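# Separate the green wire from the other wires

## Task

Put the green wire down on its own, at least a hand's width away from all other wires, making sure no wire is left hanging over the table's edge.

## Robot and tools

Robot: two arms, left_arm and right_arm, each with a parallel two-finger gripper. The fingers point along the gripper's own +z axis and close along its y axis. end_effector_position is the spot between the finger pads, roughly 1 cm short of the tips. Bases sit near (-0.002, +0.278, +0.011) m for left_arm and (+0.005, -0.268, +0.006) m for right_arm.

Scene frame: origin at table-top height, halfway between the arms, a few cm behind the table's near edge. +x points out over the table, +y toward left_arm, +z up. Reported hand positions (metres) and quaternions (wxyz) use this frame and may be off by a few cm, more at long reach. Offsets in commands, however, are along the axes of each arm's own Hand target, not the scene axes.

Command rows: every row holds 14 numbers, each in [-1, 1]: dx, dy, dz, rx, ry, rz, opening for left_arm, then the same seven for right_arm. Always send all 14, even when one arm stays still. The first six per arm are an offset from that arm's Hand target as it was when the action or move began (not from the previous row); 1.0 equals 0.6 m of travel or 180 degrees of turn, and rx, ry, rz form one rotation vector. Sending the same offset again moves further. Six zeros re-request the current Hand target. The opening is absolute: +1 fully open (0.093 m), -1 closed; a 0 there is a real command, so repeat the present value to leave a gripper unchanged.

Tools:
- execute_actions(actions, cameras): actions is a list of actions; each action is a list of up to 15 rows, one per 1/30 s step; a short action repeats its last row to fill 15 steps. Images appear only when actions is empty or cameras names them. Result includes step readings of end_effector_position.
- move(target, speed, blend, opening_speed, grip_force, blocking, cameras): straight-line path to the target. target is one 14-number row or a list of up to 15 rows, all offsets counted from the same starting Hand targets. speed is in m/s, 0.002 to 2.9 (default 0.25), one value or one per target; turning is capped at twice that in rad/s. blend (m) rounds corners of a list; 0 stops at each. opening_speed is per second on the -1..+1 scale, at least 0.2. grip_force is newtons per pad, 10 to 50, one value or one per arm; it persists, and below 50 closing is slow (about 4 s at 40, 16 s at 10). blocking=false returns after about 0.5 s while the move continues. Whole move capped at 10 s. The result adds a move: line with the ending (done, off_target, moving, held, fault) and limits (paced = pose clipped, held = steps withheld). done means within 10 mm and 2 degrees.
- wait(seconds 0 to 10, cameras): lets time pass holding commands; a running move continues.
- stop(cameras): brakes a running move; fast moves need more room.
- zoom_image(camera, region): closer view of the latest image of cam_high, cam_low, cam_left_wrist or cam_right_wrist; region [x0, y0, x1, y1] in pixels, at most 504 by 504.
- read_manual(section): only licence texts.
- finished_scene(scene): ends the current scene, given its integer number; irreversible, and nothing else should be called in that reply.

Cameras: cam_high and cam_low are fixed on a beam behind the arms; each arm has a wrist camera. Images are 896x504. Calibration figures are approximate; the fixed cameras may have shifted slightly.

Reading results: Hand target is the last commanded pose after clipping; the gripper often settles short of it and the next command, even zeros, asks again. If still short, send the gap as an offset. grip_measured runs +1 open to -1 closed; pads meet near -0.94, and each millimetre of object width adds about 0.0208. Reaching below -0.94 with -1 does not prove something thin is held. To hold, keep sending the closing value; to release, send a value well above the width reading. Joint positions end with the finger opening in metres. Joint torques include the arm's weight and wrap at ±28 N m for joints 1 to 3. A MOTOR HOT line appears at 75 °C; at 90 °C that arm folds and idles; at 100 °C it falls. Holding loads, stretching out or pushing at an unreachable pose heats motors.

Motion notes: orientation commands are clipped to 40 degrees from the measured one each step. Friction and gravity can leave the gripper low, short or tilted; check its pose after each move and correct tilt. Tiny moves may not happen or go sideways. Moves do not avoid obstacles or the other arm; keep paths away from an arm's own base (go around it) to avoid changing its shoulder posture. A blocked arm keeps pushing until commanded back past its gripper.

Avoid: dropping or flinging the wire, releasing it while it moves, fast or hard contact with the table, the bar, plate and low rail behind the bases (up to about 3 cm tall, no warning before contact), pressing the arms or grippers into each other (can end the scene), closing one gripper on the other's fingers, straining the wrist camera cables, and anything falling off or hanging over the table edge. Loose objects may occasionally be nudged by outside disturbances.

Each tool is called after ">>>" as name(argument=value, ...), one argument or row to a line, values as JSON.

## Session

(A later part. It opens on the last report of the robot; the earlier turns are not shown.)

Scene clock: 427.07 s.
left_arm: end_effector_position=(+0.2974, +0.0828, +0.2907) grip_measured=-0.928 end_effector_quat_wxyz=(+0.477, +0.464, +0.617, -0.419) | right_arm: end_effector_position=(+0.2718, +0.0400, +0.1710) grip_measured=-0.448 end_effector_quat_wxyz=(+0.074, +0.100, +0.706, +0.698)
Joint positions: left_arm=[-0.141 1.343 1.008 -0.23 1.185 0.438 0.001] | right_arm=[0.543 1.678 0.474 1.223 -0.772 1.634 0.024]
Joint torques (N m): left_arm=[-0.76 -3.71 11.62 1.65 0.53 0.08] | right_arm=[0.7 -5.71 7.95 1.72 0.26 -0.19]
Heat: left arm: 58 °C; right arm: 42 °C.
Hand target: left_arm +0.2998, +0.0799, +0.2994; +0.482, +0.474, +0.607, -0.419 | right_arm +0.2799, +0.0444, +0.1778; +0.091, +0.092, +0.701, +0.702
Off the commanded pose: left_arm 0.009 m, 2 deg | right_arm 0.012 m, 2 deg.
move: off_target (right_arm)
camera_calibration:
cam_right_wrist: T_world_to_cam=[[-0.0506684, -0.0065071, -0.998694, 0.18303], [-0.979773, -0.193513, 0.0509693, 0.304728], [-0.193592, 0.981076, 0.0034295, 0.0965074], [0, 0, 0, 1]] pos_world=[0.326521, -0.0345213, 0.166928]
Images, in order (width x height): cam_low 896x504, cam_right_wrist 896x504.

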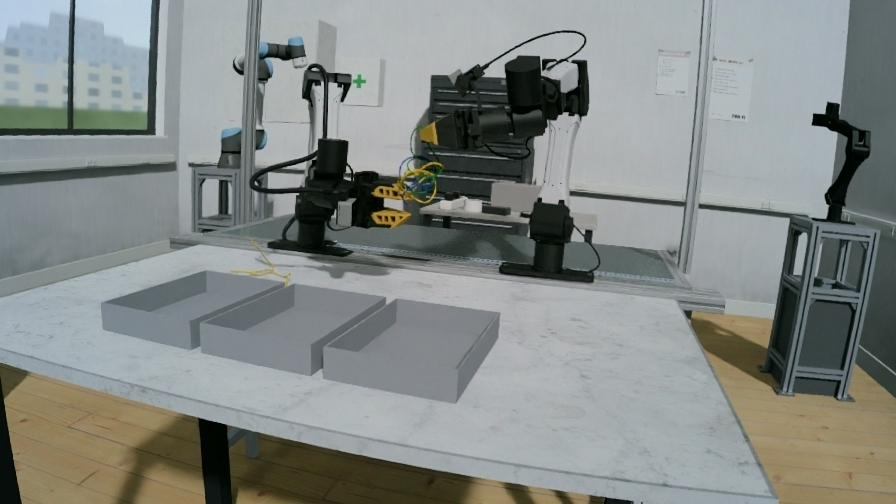

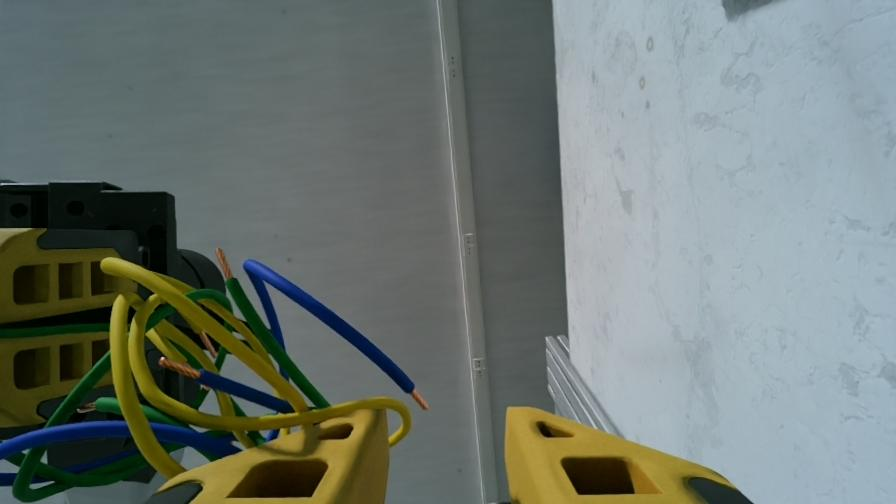

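>>> move(
  target=[
    [0,0,0,0,0,0,-0.934775,-0.0065,0.0,0.0535,0,0,0,-0.45],
    [0,0,0,0,0,0,-0.934775,-0.0065,0.0,0.0535,0,0,0,-1],
  ],
  speed=0.12,
  cameras=["cam_low","cam_right_wrist"],
)

>>> zoom_image(
  camera="cam_low",
  region=[330, 100, 490, 240],
)

Scene clock: 437.03 s.
left_arm: end_effector_position=(+0.2973, +0.0828, +0.2907) grip_measured=-0.928 end_effector_quat_wxyz=(+0.477, +0.464, +0.617, -0.419) | right_arm: end_effector_position=(+0.2848, +0.0693, +0.1710) grip_measured=-0.990 end_effector_quat_wxyz=(+0.074, +0.101, +0.706, +0.697)
Joint positions: left_arm=[-0.141 1.343 1.008 -0.23 1.185 0.438 0.001] | right_arm=[0.606 1.757 0.583 1.19 -0.708 1.631 0]
Joint torques (N m): left_arm=[-0.61 -3.79 11.56 1.66 0.51 0.05] | right_arm=[0.54 -6.49 8.23 1.74 0.22 -0.18]
Heat: left arm: 59 °C; right arm: 42 °C.
Hand target: left_arm +0.2998, +0.0799, +0.2994; +0.482, +0.474, +0.607, -0.419 | right_arm +0.2921, +0.0743, +0.1780; +0.092, +0.092, +0.701, +0.702
Off the commanded pose: left_arm 0.009 m, 2 deg | right_arm 0.011 m, 2 deg.
move: off_target (right_arm); target 2's new opening was sent with right_arm's hand 0.011 m and 2 deg from that target
camera_calibration:
cam_right_wrist: T_world_to_cam=[[-0.0508071, -0.00787306, -0.998677, 0.184102], [-0.98008, -0.191845, 0.0513734, 0.322959], [-0.191996, 0.981394, 0.00203086, 0.0700344], [0, 0, 0, 1]] pos_world=[0.339325, -0.00532386, 0.167124]
Images, in order (width x height): cam_low 896x504, cam_right_wrist 896x504.

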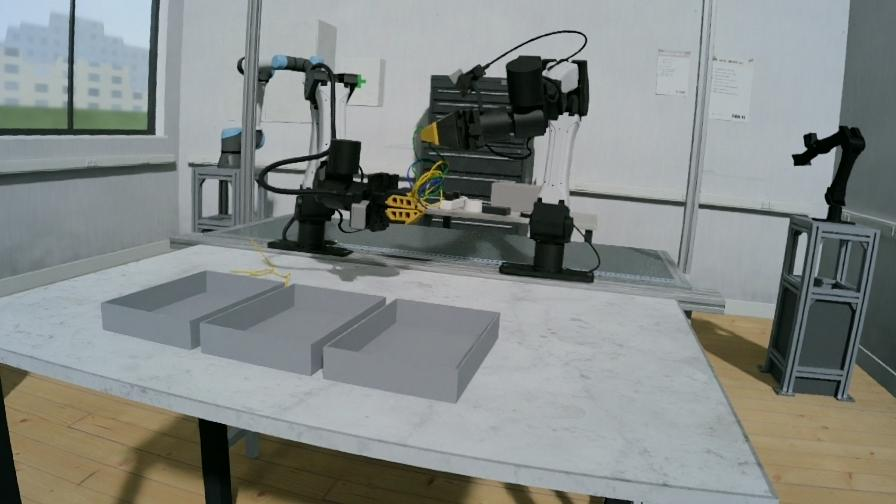

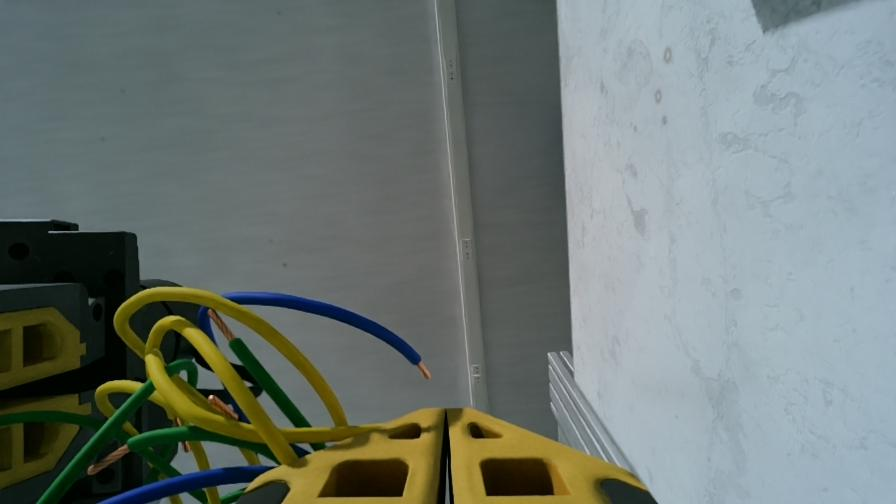

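Scaled by 3.150 from the camera's 896x504 image, which has a finer 1280x720 frame.

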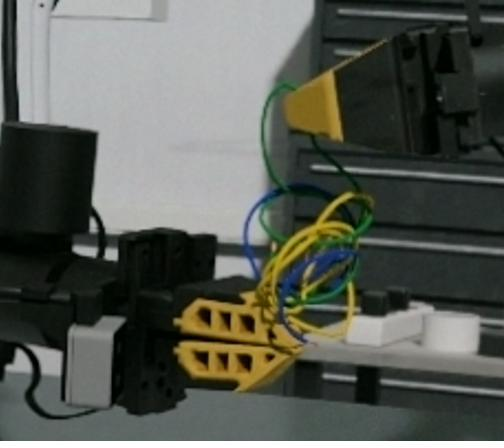

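>>> move(
  target=[
    [0,0,0,0,0,0,-0.934775,0,0,-0.3,0,0,0,-0.6],
    [0.325,0.033,-0.022,0,0,0,-0.934775,-0.0555,0.07,-0.286,0.4777,-0.0222,-0.1505,-0.2],
  ],
  speed=[0.15,0.2],
  blend=[0.01,0],
  cameras=["all"],
)

>>> zoom_image(
  camera="cam_low",
  region=[330, 140, 490, 280],
)

Scene clock: 478.07 s.
left_arm: end_effector_position=(+0.3018, +0.1290, +0.1132) grip_measured=-0.928 end_effector_quat_wxyz=(+0.480, +0.474, +0.610, -0.416) | right_arm: end_effector_position=(+0.2778, -0.1005, +0.2136) grip_measured=-0.201 end_effector_quat_wxyz=(+0.169, -0.005, +0.986, +0.005)
Joint positions: left_arm=[0.032 1.721 0.658 0.119 1.32 0.858 0.001] | right_arm=[0.605 1.502 1.515 -1.285 0.156 0.586 0.036]
Joint torques (N m): left_arm=[0.43 -5.11 4.96 1.42 0.74 0.1] | right_arm=[0.85 -4.96 9.4 0.61 0.32 0.12]
Heat: left arm: 59 °C; right arm: 42 °C.
Hand target: left_arm +0.2998, +0.1300, +0.1095; +0.482, +0.474, +0.607, -0.419 | right_arm +0.2800, -0.1001, +0.2196; +0.173, +0.000, +0.985, +0.000
Off the commanded pose: left_arm 0.004 m, 1 deg | right_arm 0.007 m, 1 deg.
move: done
camera_calibration:
cam_left_wrist: T_world_to_cam=[[-0.979566, -0.195226, 0.0483443, 0.31466], [-0.15503, 0.579804, -0.799871, 0.0982213], [0.128125, -0.791021, -0.598222, 0.216779], [0, 0, 0, 1]] pos_world=[0.295682, 0.175957, 0.193035]
cam_right_wrist: T_world_to_cam=[[-0.000142208, -0.999961, -0.00879475, -0.100288], [-0.994881, -0.000747247, 0.101049, 0.294086], [-0.101051, 0.0087641, -0.994843, 0.325225], [0, 0, 0, 1]] pos_world=[0.32543, -0.102915, 0.292949]

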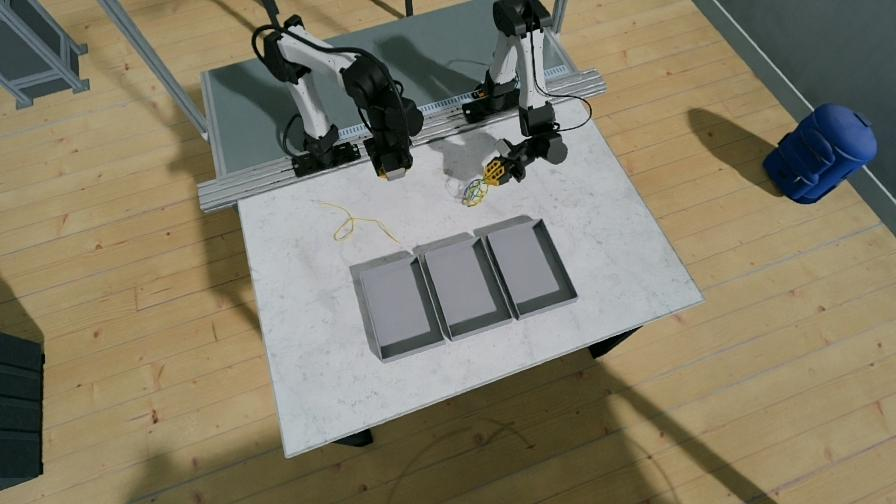

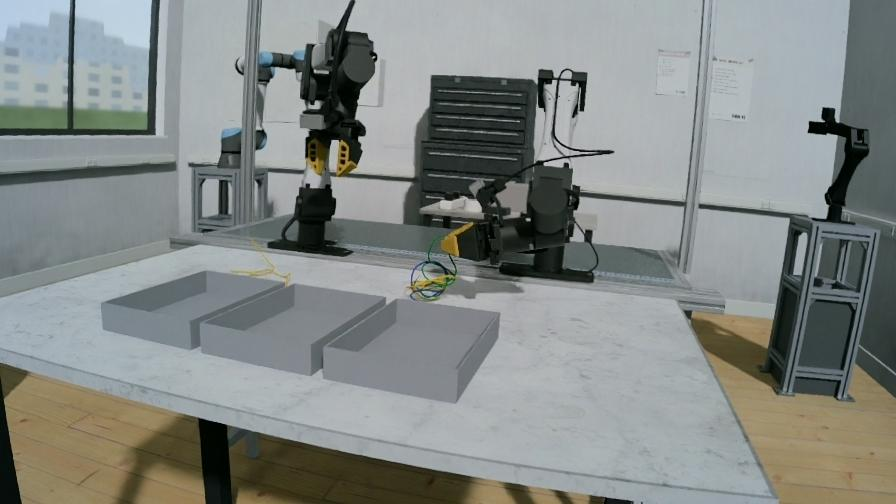

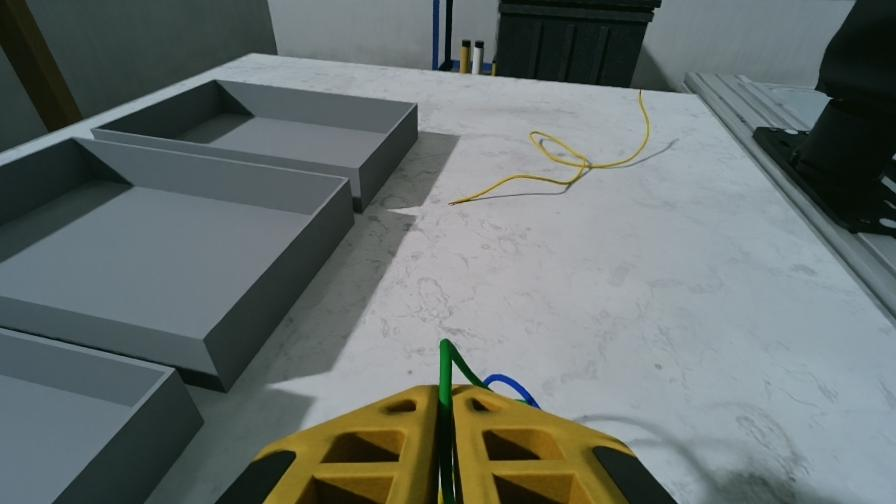

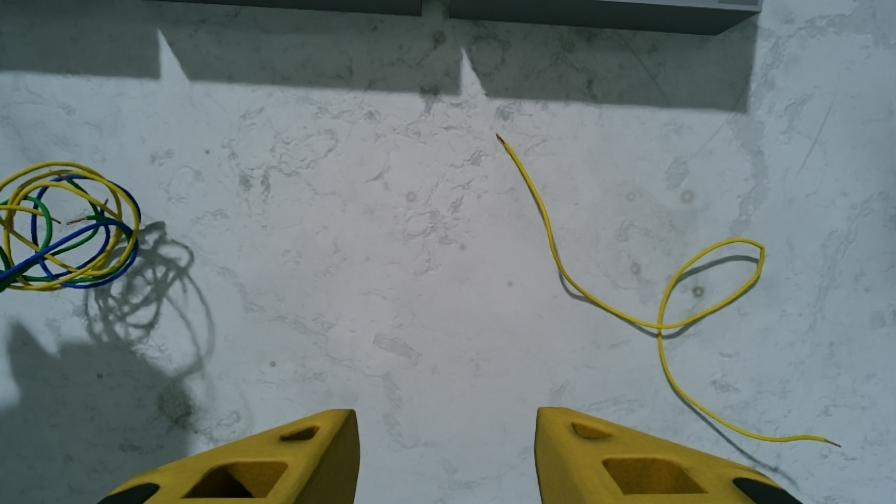

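Scaled by 3.150 from the camera's 896x504 image, which has a finer 1280x720 frame.

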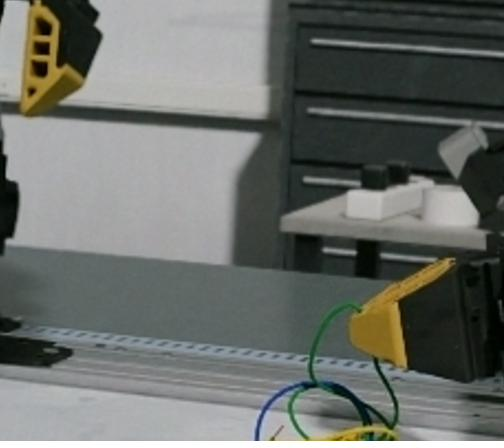

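>>> move(
  target=[0.0655,0.0035,0.0124,0,0,0,-0.934775,0.047,0.217,-0.017,0,0,0,-0.2],
  speed=0.15,
  cameras=["cam_low","cam_right_wrist"],
)

>>> zoom_image(
  camera="cam_low",
  region=[370, 210, 500, 330],
)

>>> zoom_image(
  camera="cam_right_wrist",
  region=[240, 150, 640, 450],
)

Scene clock: 492.17 s.
left_arm: end_effector_position=(+0.3027, +0.1287, +0.0737) grip_measured=-0.928 end_effector_quat_wxyz=(+0.484, +0.479, +0.605, -0.413) | right_arm: end_effector_position=(+0.2472, +0.0311, +0.2155) grip_measured=-0.201 end_effector_quat_wxyz=(+0.169, -0.008, +0.986, +0.006)
Joint positions: left_arm=[0.032 1.879 0.617 0.314 1.323 0.878 0.001] | right_arm=[0.978 1.822 1.899 -1.422 0.25 0.948 0.036]
Joint torques (N m): left_arm=[0.32 -5.41 3.89 1.41 0.75 -0.06] | right_arm=[0.16 -7.82 9.02 0.47 0.34 0.09]
Heat: left arm: 55 °C; right arm: 41 °C.
Hand target: left_arm +0.2997, +0.1299, +0.0695; +0.482, +0.474, +0.607, -0.419 | right_arm +0.2501, +0.0301, +0.2196; +0.174, +0.000, +0.985, +0.000
Off the commanded pose: left_arm 0.005 m, 1 deg | right_arm 0.005 m, 1 deg.
move: done
camera_calibration:
cam_right_wrist: T_world_to_cam=[[0.00542279, -0.999932, -0.0103533, 0.0302446], [-0.994766, -0.00645067, 0.10198, 0.263409], [-0.10204, 0.00974605, -0.994733, 0.323097], [0, 0, 0, 1]] pos_world=[0.294835, 0.0287928, 0.294846]
Images, in order (width x height): cam_low 896x504, cam_right_wrist 896x504.

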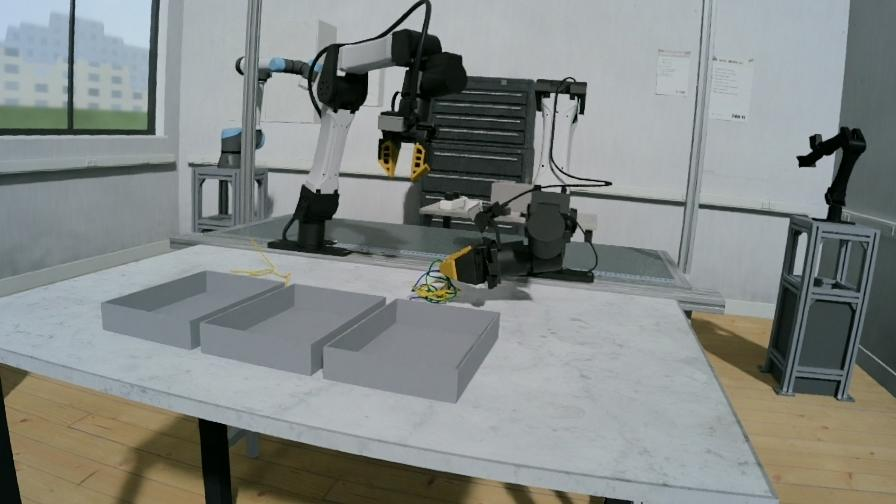

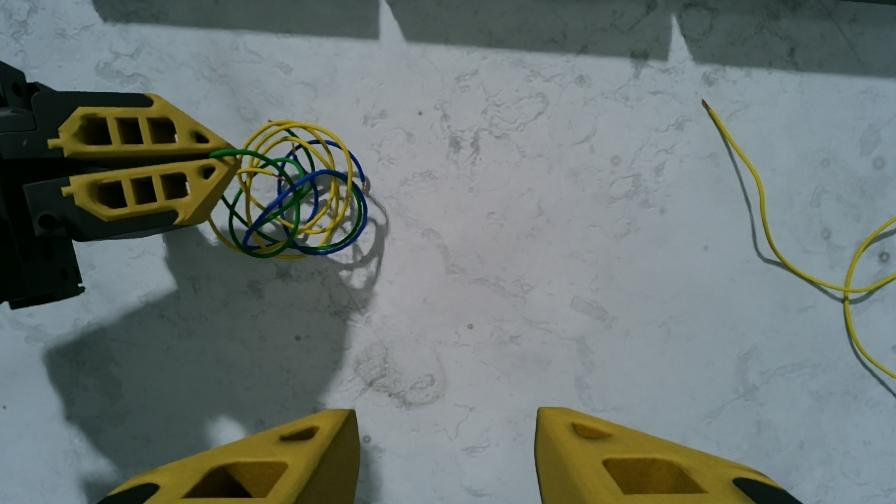

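Scaled by 3.877 from the camera's 896x504 image, which has a finer 1280x720 frame.

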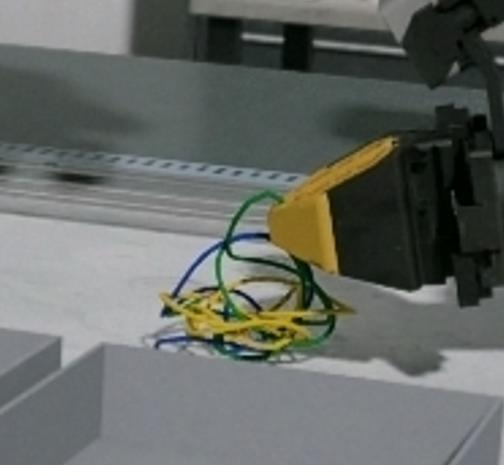

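Scaled by 1.260 from the camera's 896x504 image, which has a finer 1280x720 frame.

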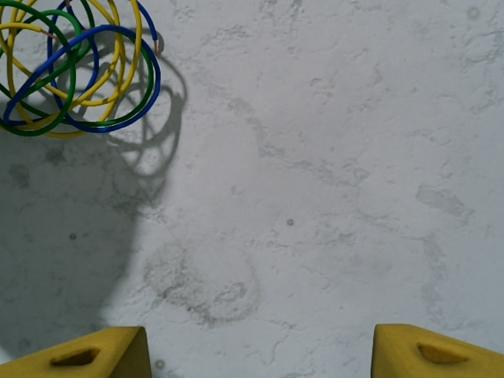

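>>> move(
  target=[-0.045,0.02,-0.125,0,0,0,-0.934775,0,0,0,0,0,0,-0.2],
  speed=0.1,
  cameras=["cam_low","cam_right_wrist"],
)

>>> zoom_image(
  camera="cam_low",
  region=[370, 190, 530, 330],
)

>>> zoom_image(
  camera="cam_right_wrist",
  region=[40, 50, 440, 350],
)

Scene clock: 504.43 s.
left_arm: end_effector_position=(+0.2955, +0.1984, +0.1103) grip_measured=-0.928 end_effector_quat_wxyz=(+0.481, +0.469, +0.609, -0.421) | right_arm: end_effector_position=(+0.2471, +0.0310, +0.2155) grip_measured=-0.201 end_effector_quat_wxyz=(+0.169, -0.008, +0.986, +0.006)
Joint positions: left_arm=[0.285 1.979 1.024 -1.109 1.353 1.992 0.001] | right_arm=[0.978 1.822 1.899 -1.423 0.25 0.948 0.036]
Joint torques (N m): left_arm=[-0.12 -5.91 6.71 -0.54 0.65 0.1] | right_arm=[-0.1 -7.68 9.21 0.47 0.44 0.17]
Heat: left arm: 52 °C; right arm: 40 °C.
Hand target: left_arm +0.2998, +0.2001, +0.1092; +0.482, +0.474, +0.607, -0.419 | right_arm +0.2500, +0.0301, +0.2195; +0.174, +0.000, +0.985, +0.000
Off the commanded pose: left_arm 0.005 m, 1 deg | right_arm 0.005 m, 1 deg.
move: done
camera_calibration:
cam_right_wrist: T_world_to_cam=[[0.00535084, -0.999935, -0.0100457, 0.0300744], [-0.994746, -0.00634962, 0.102181, 0.26334], [-0.102238, 0.00944617, -0.994715, 0.32316], [0, 0, 0, 1]] pos_world=[0.294835, 0.028692, 0.294846]
Images, in order (width x height): cam_low 896x504, cam_right_wrist 896x504.

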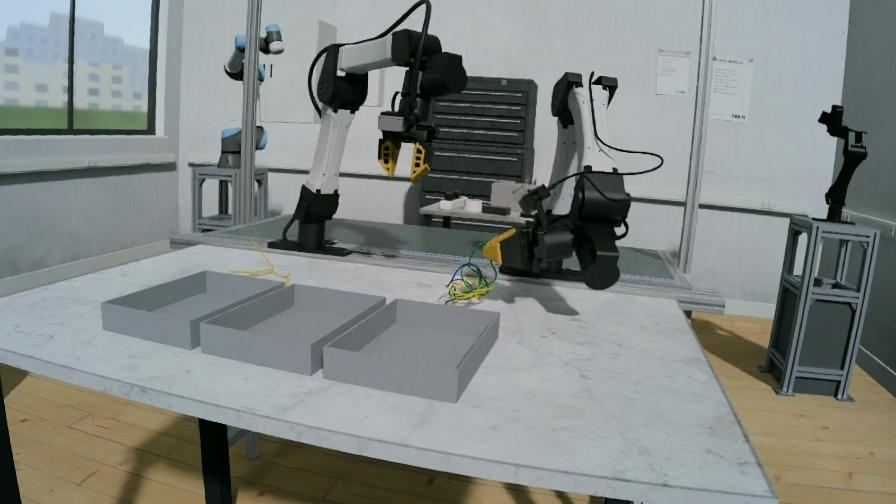

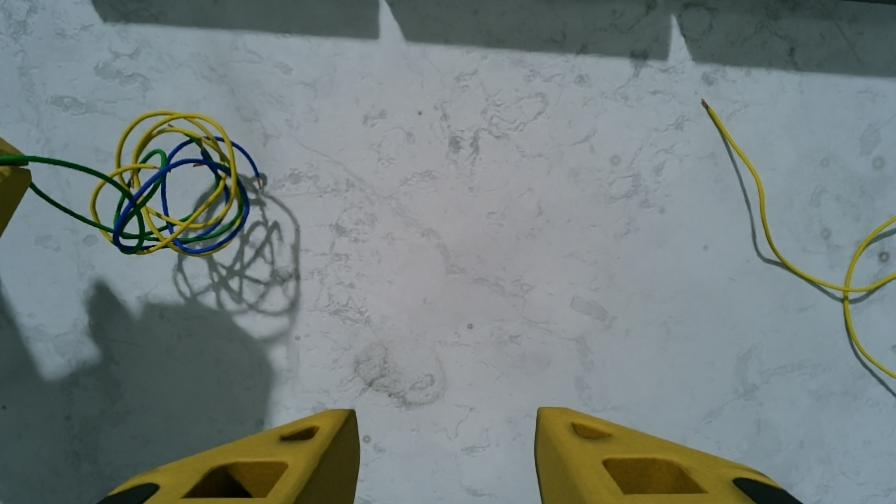

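Scaled by 3.150 from the camera's 896x504 image, which has a finer 1280x720 frame.

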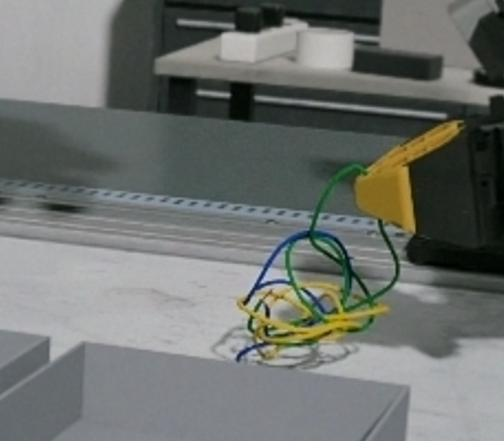

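Scaled by 1.260 from the camera's 896x504 image, which has a finer 1280x720 frame.

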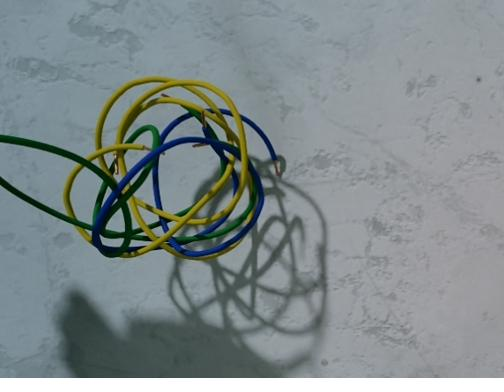

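>>> move(
  target=[0,0,0,0,0,0,-0.934775,-0.032,0.1,0.224,-0.2205,0.107,0.039,-0.4],
  speed=0.2,
  cameras=["cam_low","cam_right_wrist"],
)

>>> zoom_image(
  camera="cam_low",
  region=[370, 190, 530, 330],
)

Scene clock: 545.27 s.
left_arm: end_effector_position=(+0.2955, +0.1984, +0.1103) grip_measured=-0.928 end_effector_quat_wxyz=(+0.481, +0.469, +0.609, -0.421) | right_arm: end_effector_position=(+0.3142, +0.0939, +0.1091) grip_measured=-0.398 end_effector_quat_wxyz=(+0.008, -0.003, +0.938, +0.345)
Joint positions: left_arm=[0.285 1.979 1.024 -1.11 1.353 1.993 0.001] | right_arm=[0.663 1.928 1.448 -0.57 -0.548 0.818 0.026]
Joint torques (N m): left_arm=[-0.03 -6 6.67 -0.51 0.65 0.07] | right_arm=[-0.91 -9.47 5.94 1.09 -0.32 -0.09]
Heat: left arm: 51 °C; right arm: 40 °C.
Hand target: left_arm +0.2997, +0.2000, +0.1092; +0.482, +0.473, +0.607, -0.418 | right_arm +0.3139, +0.0900, +0.0996; -0.001, +0.000, +0.940, +0.342
Off the commanded pose: left_arm 0.005 m, 1 deg | right_arm 0.010 m, 1 deg.
move: done
camera_calibration:
cam_right_wrist: T_world_to_cam=[[0.000125309, -0.763213, -0.646146, 0.140416], [-0.909376, -0.268868, 0.317405, 0.315741], [-0.415976, 0.58755, -0.694081, 0.235037], [0, 0, 0, 1]] pos_world=[0.384879, 0.0539643, 0.153646]
Images, in order (width x height): cam_low 896x504, cam_right_wrist 896x504.

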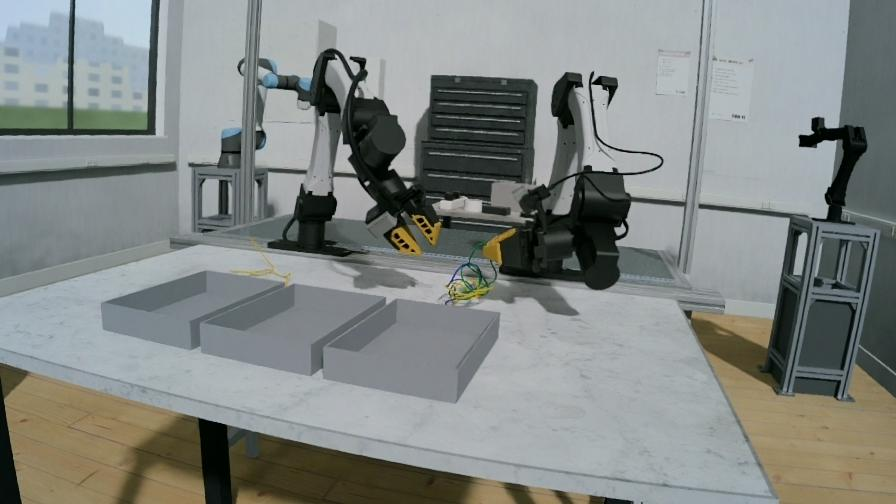

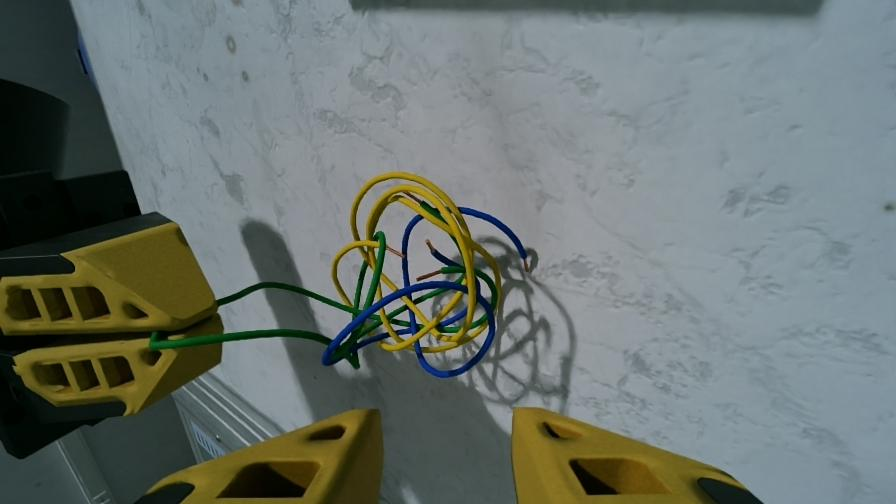

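Scaled by 3.150 from the camera's 896x504 image, which has a finer 1280x720 frame.

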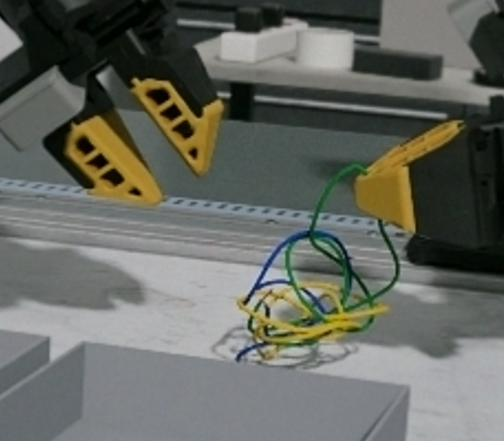

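>>> move(
  target=[0,0,0,0,0,0,-0.934775,-0.0133,-0.0065,0.1633,0,0,0,-0.5],
  speed=0.12,
  cameras=["cam_low","cam_right_wrist"],
)

>>> zoom_image(
  camera="cam_low",
  region=[370, 190, 530, 330],
)

Scene clock: 571.47 s.
left_arm: end_effector_position=(+0.2954, +0.1984, +0.1101) grip_measured=-0.928 end_effector_quat_wxyz=(+0.481, +0.469, +0.609, -0.421) | right_arm: end_effector_position=(+0.3146, +0.1440, +0.0223) grip_measured=-0.499 end_effector_quat_wxyz=(-0.010, -0.002, +0.940, +0.341)
Joint positions: left_arm=[0.285 1.979 1.024 -1.11 1.352 1.993 0.001] | right_arm=[0.753 2.18 1.471 -0.328 -0.523 0.906 0.021]
Joint torques (N m): left_arm=[-0.12 -6.11 6.6 -0.53 0.64 0.07] | right_arm=[0.42 -10.54 9.32 1.16 -0.1 0.03]
Heat: left arm: 51 °C; right arm: 40 °C.
Hand target: left_arm +0.2997, +0.2000, +0.1092; +0.482, +0.473, +0.607, -0.418 | right_arm +0.3218, +0.1502, +0.0222; -0.001, +0.000, +0.939, +0.343
Off the commanded pose: left_arm 0.005 m, 1 deg | right_arm 0.009 m, 1 deg.
move: done
camera_calibration:
cam_right_wrist: T_world_to_cam=[[-0.0146162, -0.768794, -0.639329, 0.12782], [-0.895135, -0.274856, 0.350979, 0.35278], [-0.445555, 0.577416, -0.684157, 0.15603], [0, 0, 0, 1]] pos_world=[0.387174, 0.105137, 0.06465]
Images, in order (width x height): cam_low 896x504, cam_right_wrist 896x504.

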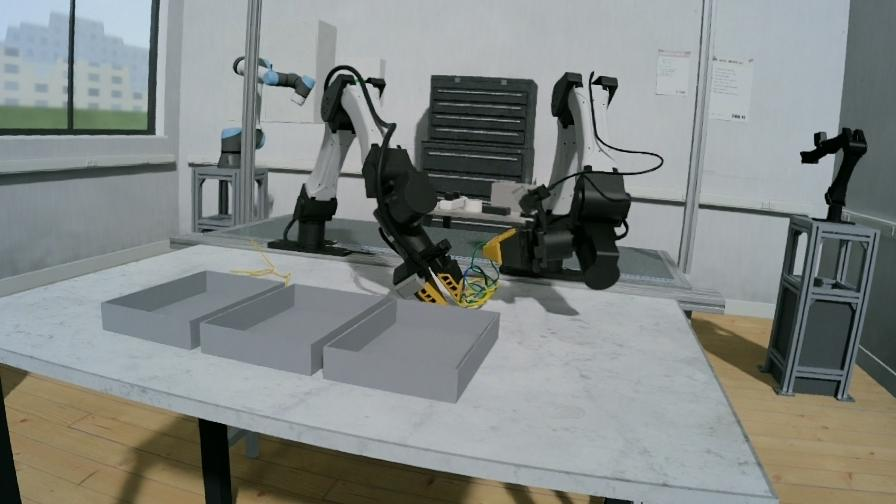

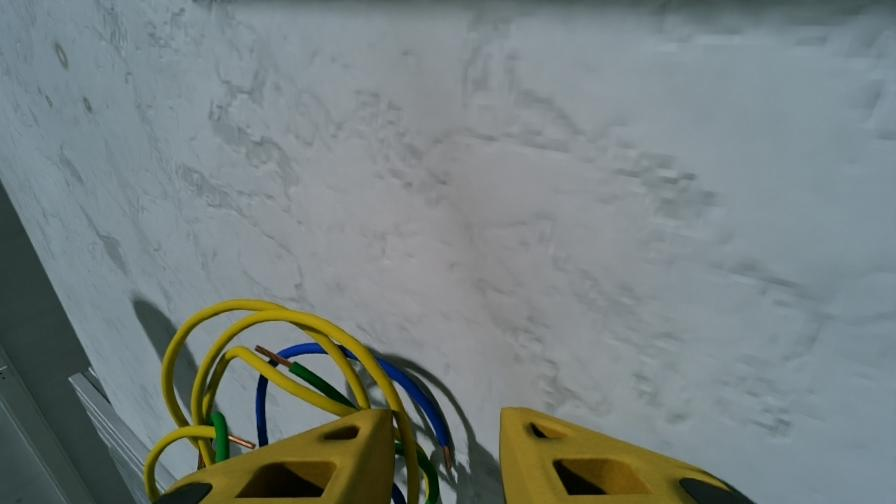

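Scaled by 3.150 from the camera's 896x504 image, which has a finer 1280x720 frame.

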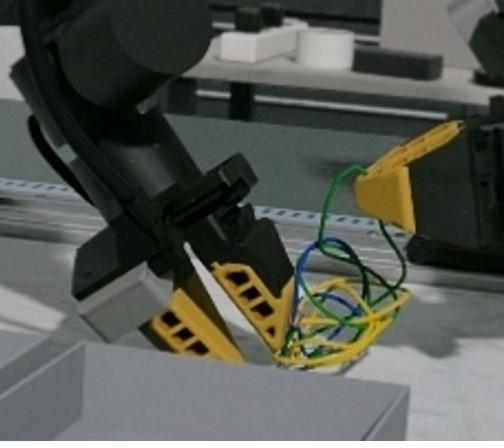

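>>> move(
  target=[
    [0,0,0,0,0,0,-0.934775,-0.0233,0.0077,0.0064,0,0,0,-0.5],
    [0,0,0,0,0,0,-0.934775,-0.0233,0.0077,0.0064,0,0,0,-1],
  ],
  speed=0.1,
  cameras=["cam_low","cam_right_wrist"],
)

>>> zoom_image(
  camera="cam_right_wrist",
  region=[200, 250, 650, 504],
)

Scene clock: 584.80 s.
left_arm: end_effector_position=(+0.2954, +0.1984, +0.1101) grip_measured=-0.928 end_effector_quat_wxyz=(+0.481, +0.469, +0.609, -0.421) | right_arm: end_effector_position=(+0.3267, +0.1556, +0.0230) grip_measured=-0.987 end_effector_quat_wxyz=(-0.006, -0.004, +0.938, +0.346)
Joint positions: left_arm=[0.285 1.979 1.024 -1.11 1.352 1.993 0.001] | right_arm=[0.753 2.23 1.554 -0.347 -0.523 0.907 0]
Joint torques (N m): left_arm=[-0.13 -6.17 6.67 -0.56 0.65 0.04] | right_arm=[-0.46 -11.18 9.65 1 -0.21 -0.05]
Heat: left arm: 51 °C; right arm: 42 °C.
Hand target: left_arm +0.2997, +0.2000, +0.1092; +0.482, +0.473, +0.607, -0.418 | right_arm +0.3357, +0.1561, +0.0222; -0.001, +0.000, +0.940, +0.342
Off the commanded pose: left_arm 0.005 m, 1 deg | right_arm 0.009 m, 1 deg.
move: done
camera_calibration:
cam_right_wrist: T_world_to_cam=[[-0.00869875, -0.763037, -0.646296, 0.134755], [-0.898274, -0.278009, 0.340316, 0.368295], [-0.43935, 0.583512, -0.682998, 0.152267], [0, 0, 0, 1]] pos_world=[0.3989, 0.116363, 0.0657529]
Images, in order (width x height): cam_low 896x504, cam_right_wrist 896x504.

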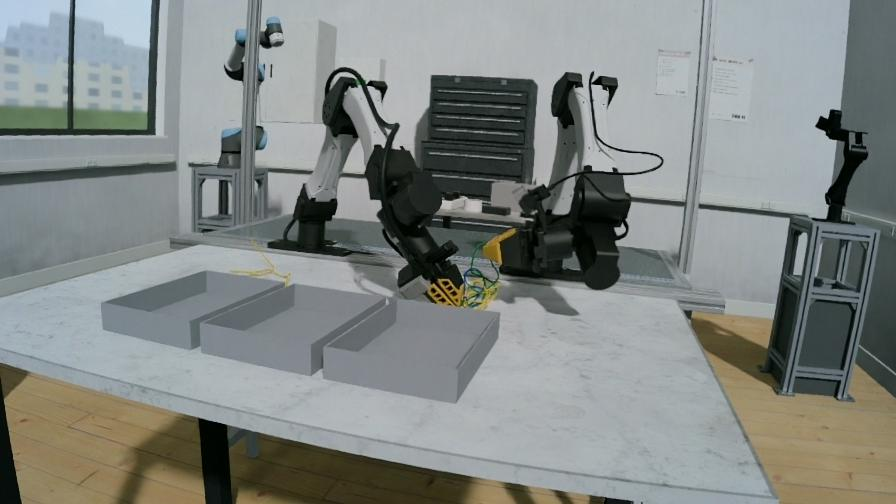

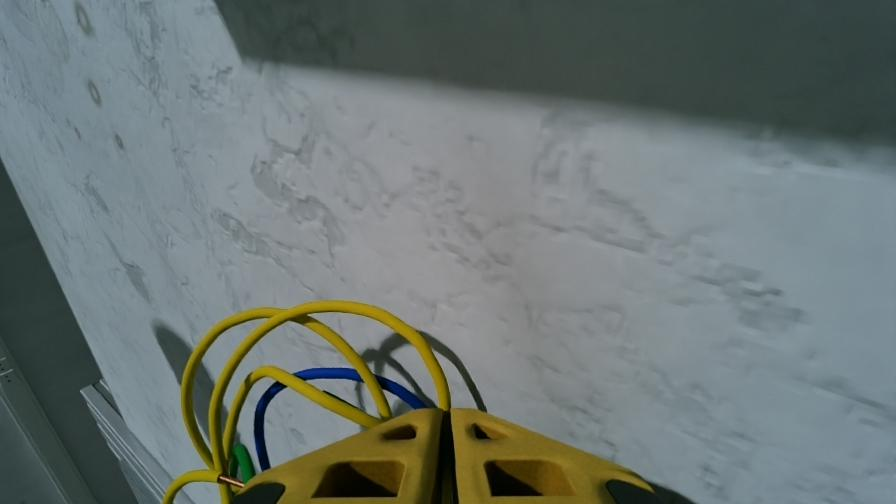

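Scaled by 1.120 from the camera's 896x504 image, which has a finer 1280x720 frame.

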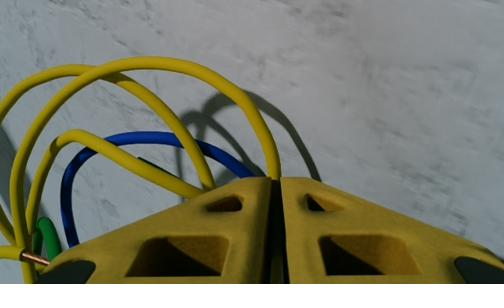

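>>> move(
  target=[0,0,0,0,0,0,-0.934775,0.06,-0.2177,-0.3525,0,0,0,-1],
  speed=0.1,
  cameras=["cam_high","cam_low","cam_right_wrist"],
)

>>> zoom_image(
  camera="cam_low",
  region=[330, 190, 530, 330],
)

Scene clock: 594.07 s.
left_arm: end_effector_position=(+0.2953, +0.1984, +0.1102) grip_measured=-0.928 end_effector_quat_wxyz=(+0.480, +0.469, +0.610, -0.422) | right_arm: end_effector_position=(+0.3053, -0.0751, +0.0953) grip_measured=-0.987 end_effector_quat_wxyz=(-0.002, +0.000, +0.940, +0.342)
Joint positions: left_arm=[0.285 1.979 1.024 -1.111 1.352 1.993 0.001] | right_arm=[0.243 1.718 1.138 -0.781 -0.705 0.333 0]
Joint torques (N m): left_arm=[-0.12 -6.13 6.56 -0.56 0.65 0.1] | right_arm=[-0.8 -10.58 5.68 0.46 -0.42 -0.17]
Heat: left arm: 50 °C; right arm: 42 °C.
Hand target: left_arm +0.2997, +0.2000, +0.1092; +0.482, +0.473, +0.607, -0.418 | right_arm +0.3000, -0.0800, +0.1001; -0.001, +0.000, +0.940, +0.342
Off the commanded pose: left_arm 0.005 m, 1 deg | right_arm 0.009 m, 0 deg.
move: done
camera_calibration:
cam_right_wrist: T_world_to_cam=[[-0.0134071, -0.76754, -0.640861, 0.00582776], [-0.902736, -0.266319, 0.337848, 0.262857], [-0.429985, 0.583058, -0.689316, 0.324551], [0, 0, 0, 1]] pos_world=[0.376921, -0.114755, 0.138647]
Images, in order (width x height): cam_high 896x504, cam_low 896x504, cam_right_wrist 896x504.

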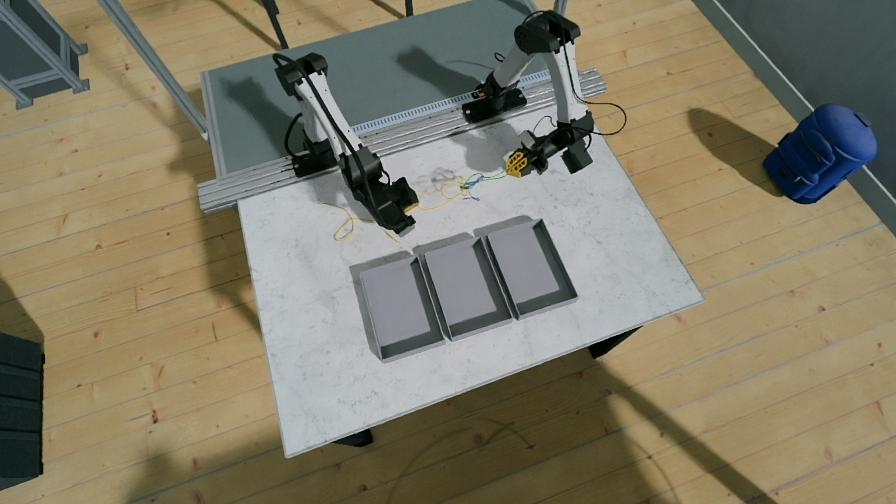

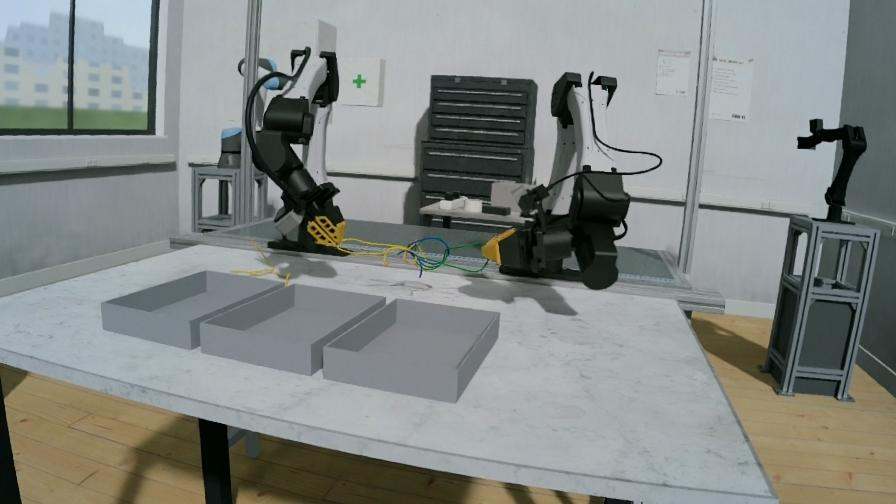

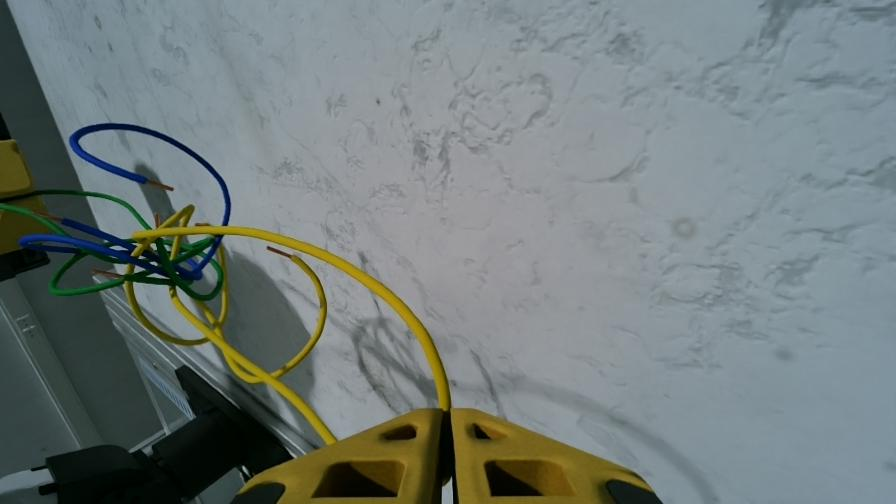

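Scaled by 2.520 from the camera's 896x504 image, which has a finer 1280x720 frame.

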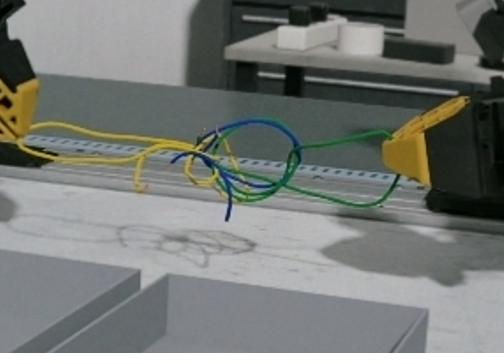

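>>> move(
  target=[0,0,0,0,0,0,-0.934775,0,-0.1787,-0.15,0,0,0,-1],
  speed=0.1,
  cameras=["cam_high","cam_low"],
)

>>> zoom_image(
  camera="cam_low",
  region=[330, 190, 530, 330],
)

Scene clock: 604.50 s.
left_arm: end_effector_position=(+0.2924, +0.1927, +0.1110) grip_measured=-0.928 end_effector_quat_wxyz=(+0.473, +0.470, +0.608, -0.430) | right_arm: end_effector_position=(+0.2922, -0.1981, +0.1052) grip_measured=-0.987 end_effector_quat_wxyz=(-0.010, +0.000, +0.926, +0.376)
Joint positions: left_arm=[0.267 1.979 1.024 -1.126 1.352 1.993 0.001] | right_arm=[-0.193 1.779 1.2 -1.211 -0.781 -0.272 0]
Joint torques (N m): left_arm=[1.73 -6.01 6.6 -0.4 0.61 0.08] | right_arm=[-3.32 -6.49 8.53 -0.04 0.32 -0.21]
Heat: left arm: 50 °C; right arm: 41 °C.
Hand target: left_arm +0.2997, +0.2000, +0.1092; +0.482, +0.473, +0.607, -0.418 | right_arm +0.3001, -0.2200, +0.0999; -0.001, +0.000, +0.939, +0.343
Off the commanded pose: left_arm 0.010 m, 2 deg | right_arm 0.024 m, 4 deg.
move: off_target (right_arm)
Images, in order (width x height): cam_high 896x504, cam_low 896x504.

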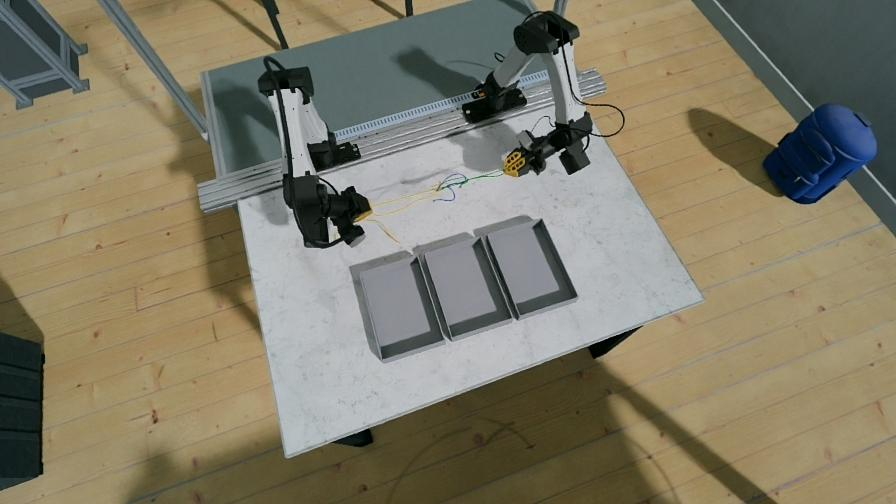

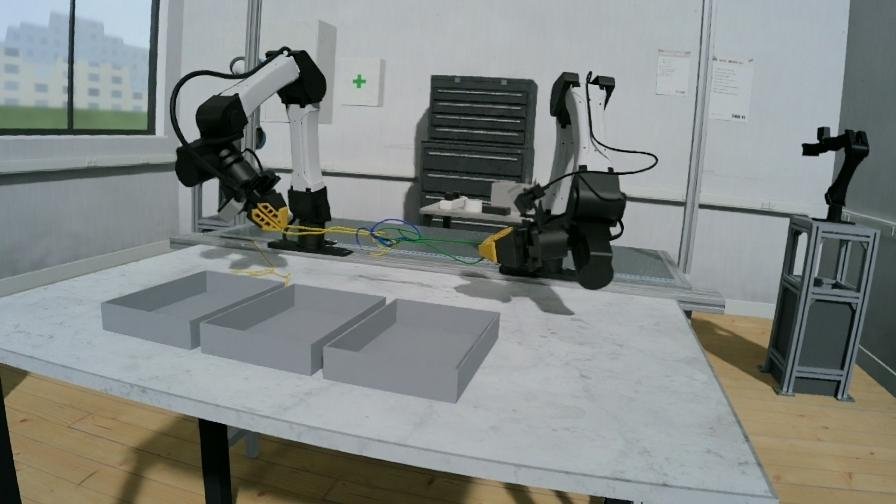

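Scaled by 2.520 from the camera's 896x504 image, which has a finer 1280x720 frame.

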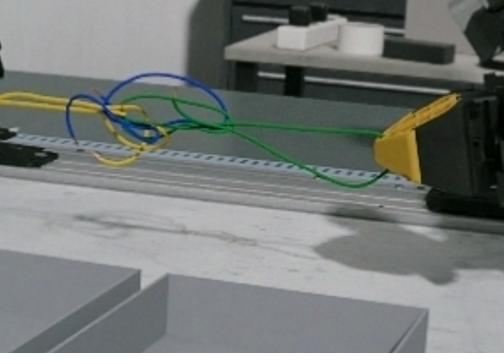

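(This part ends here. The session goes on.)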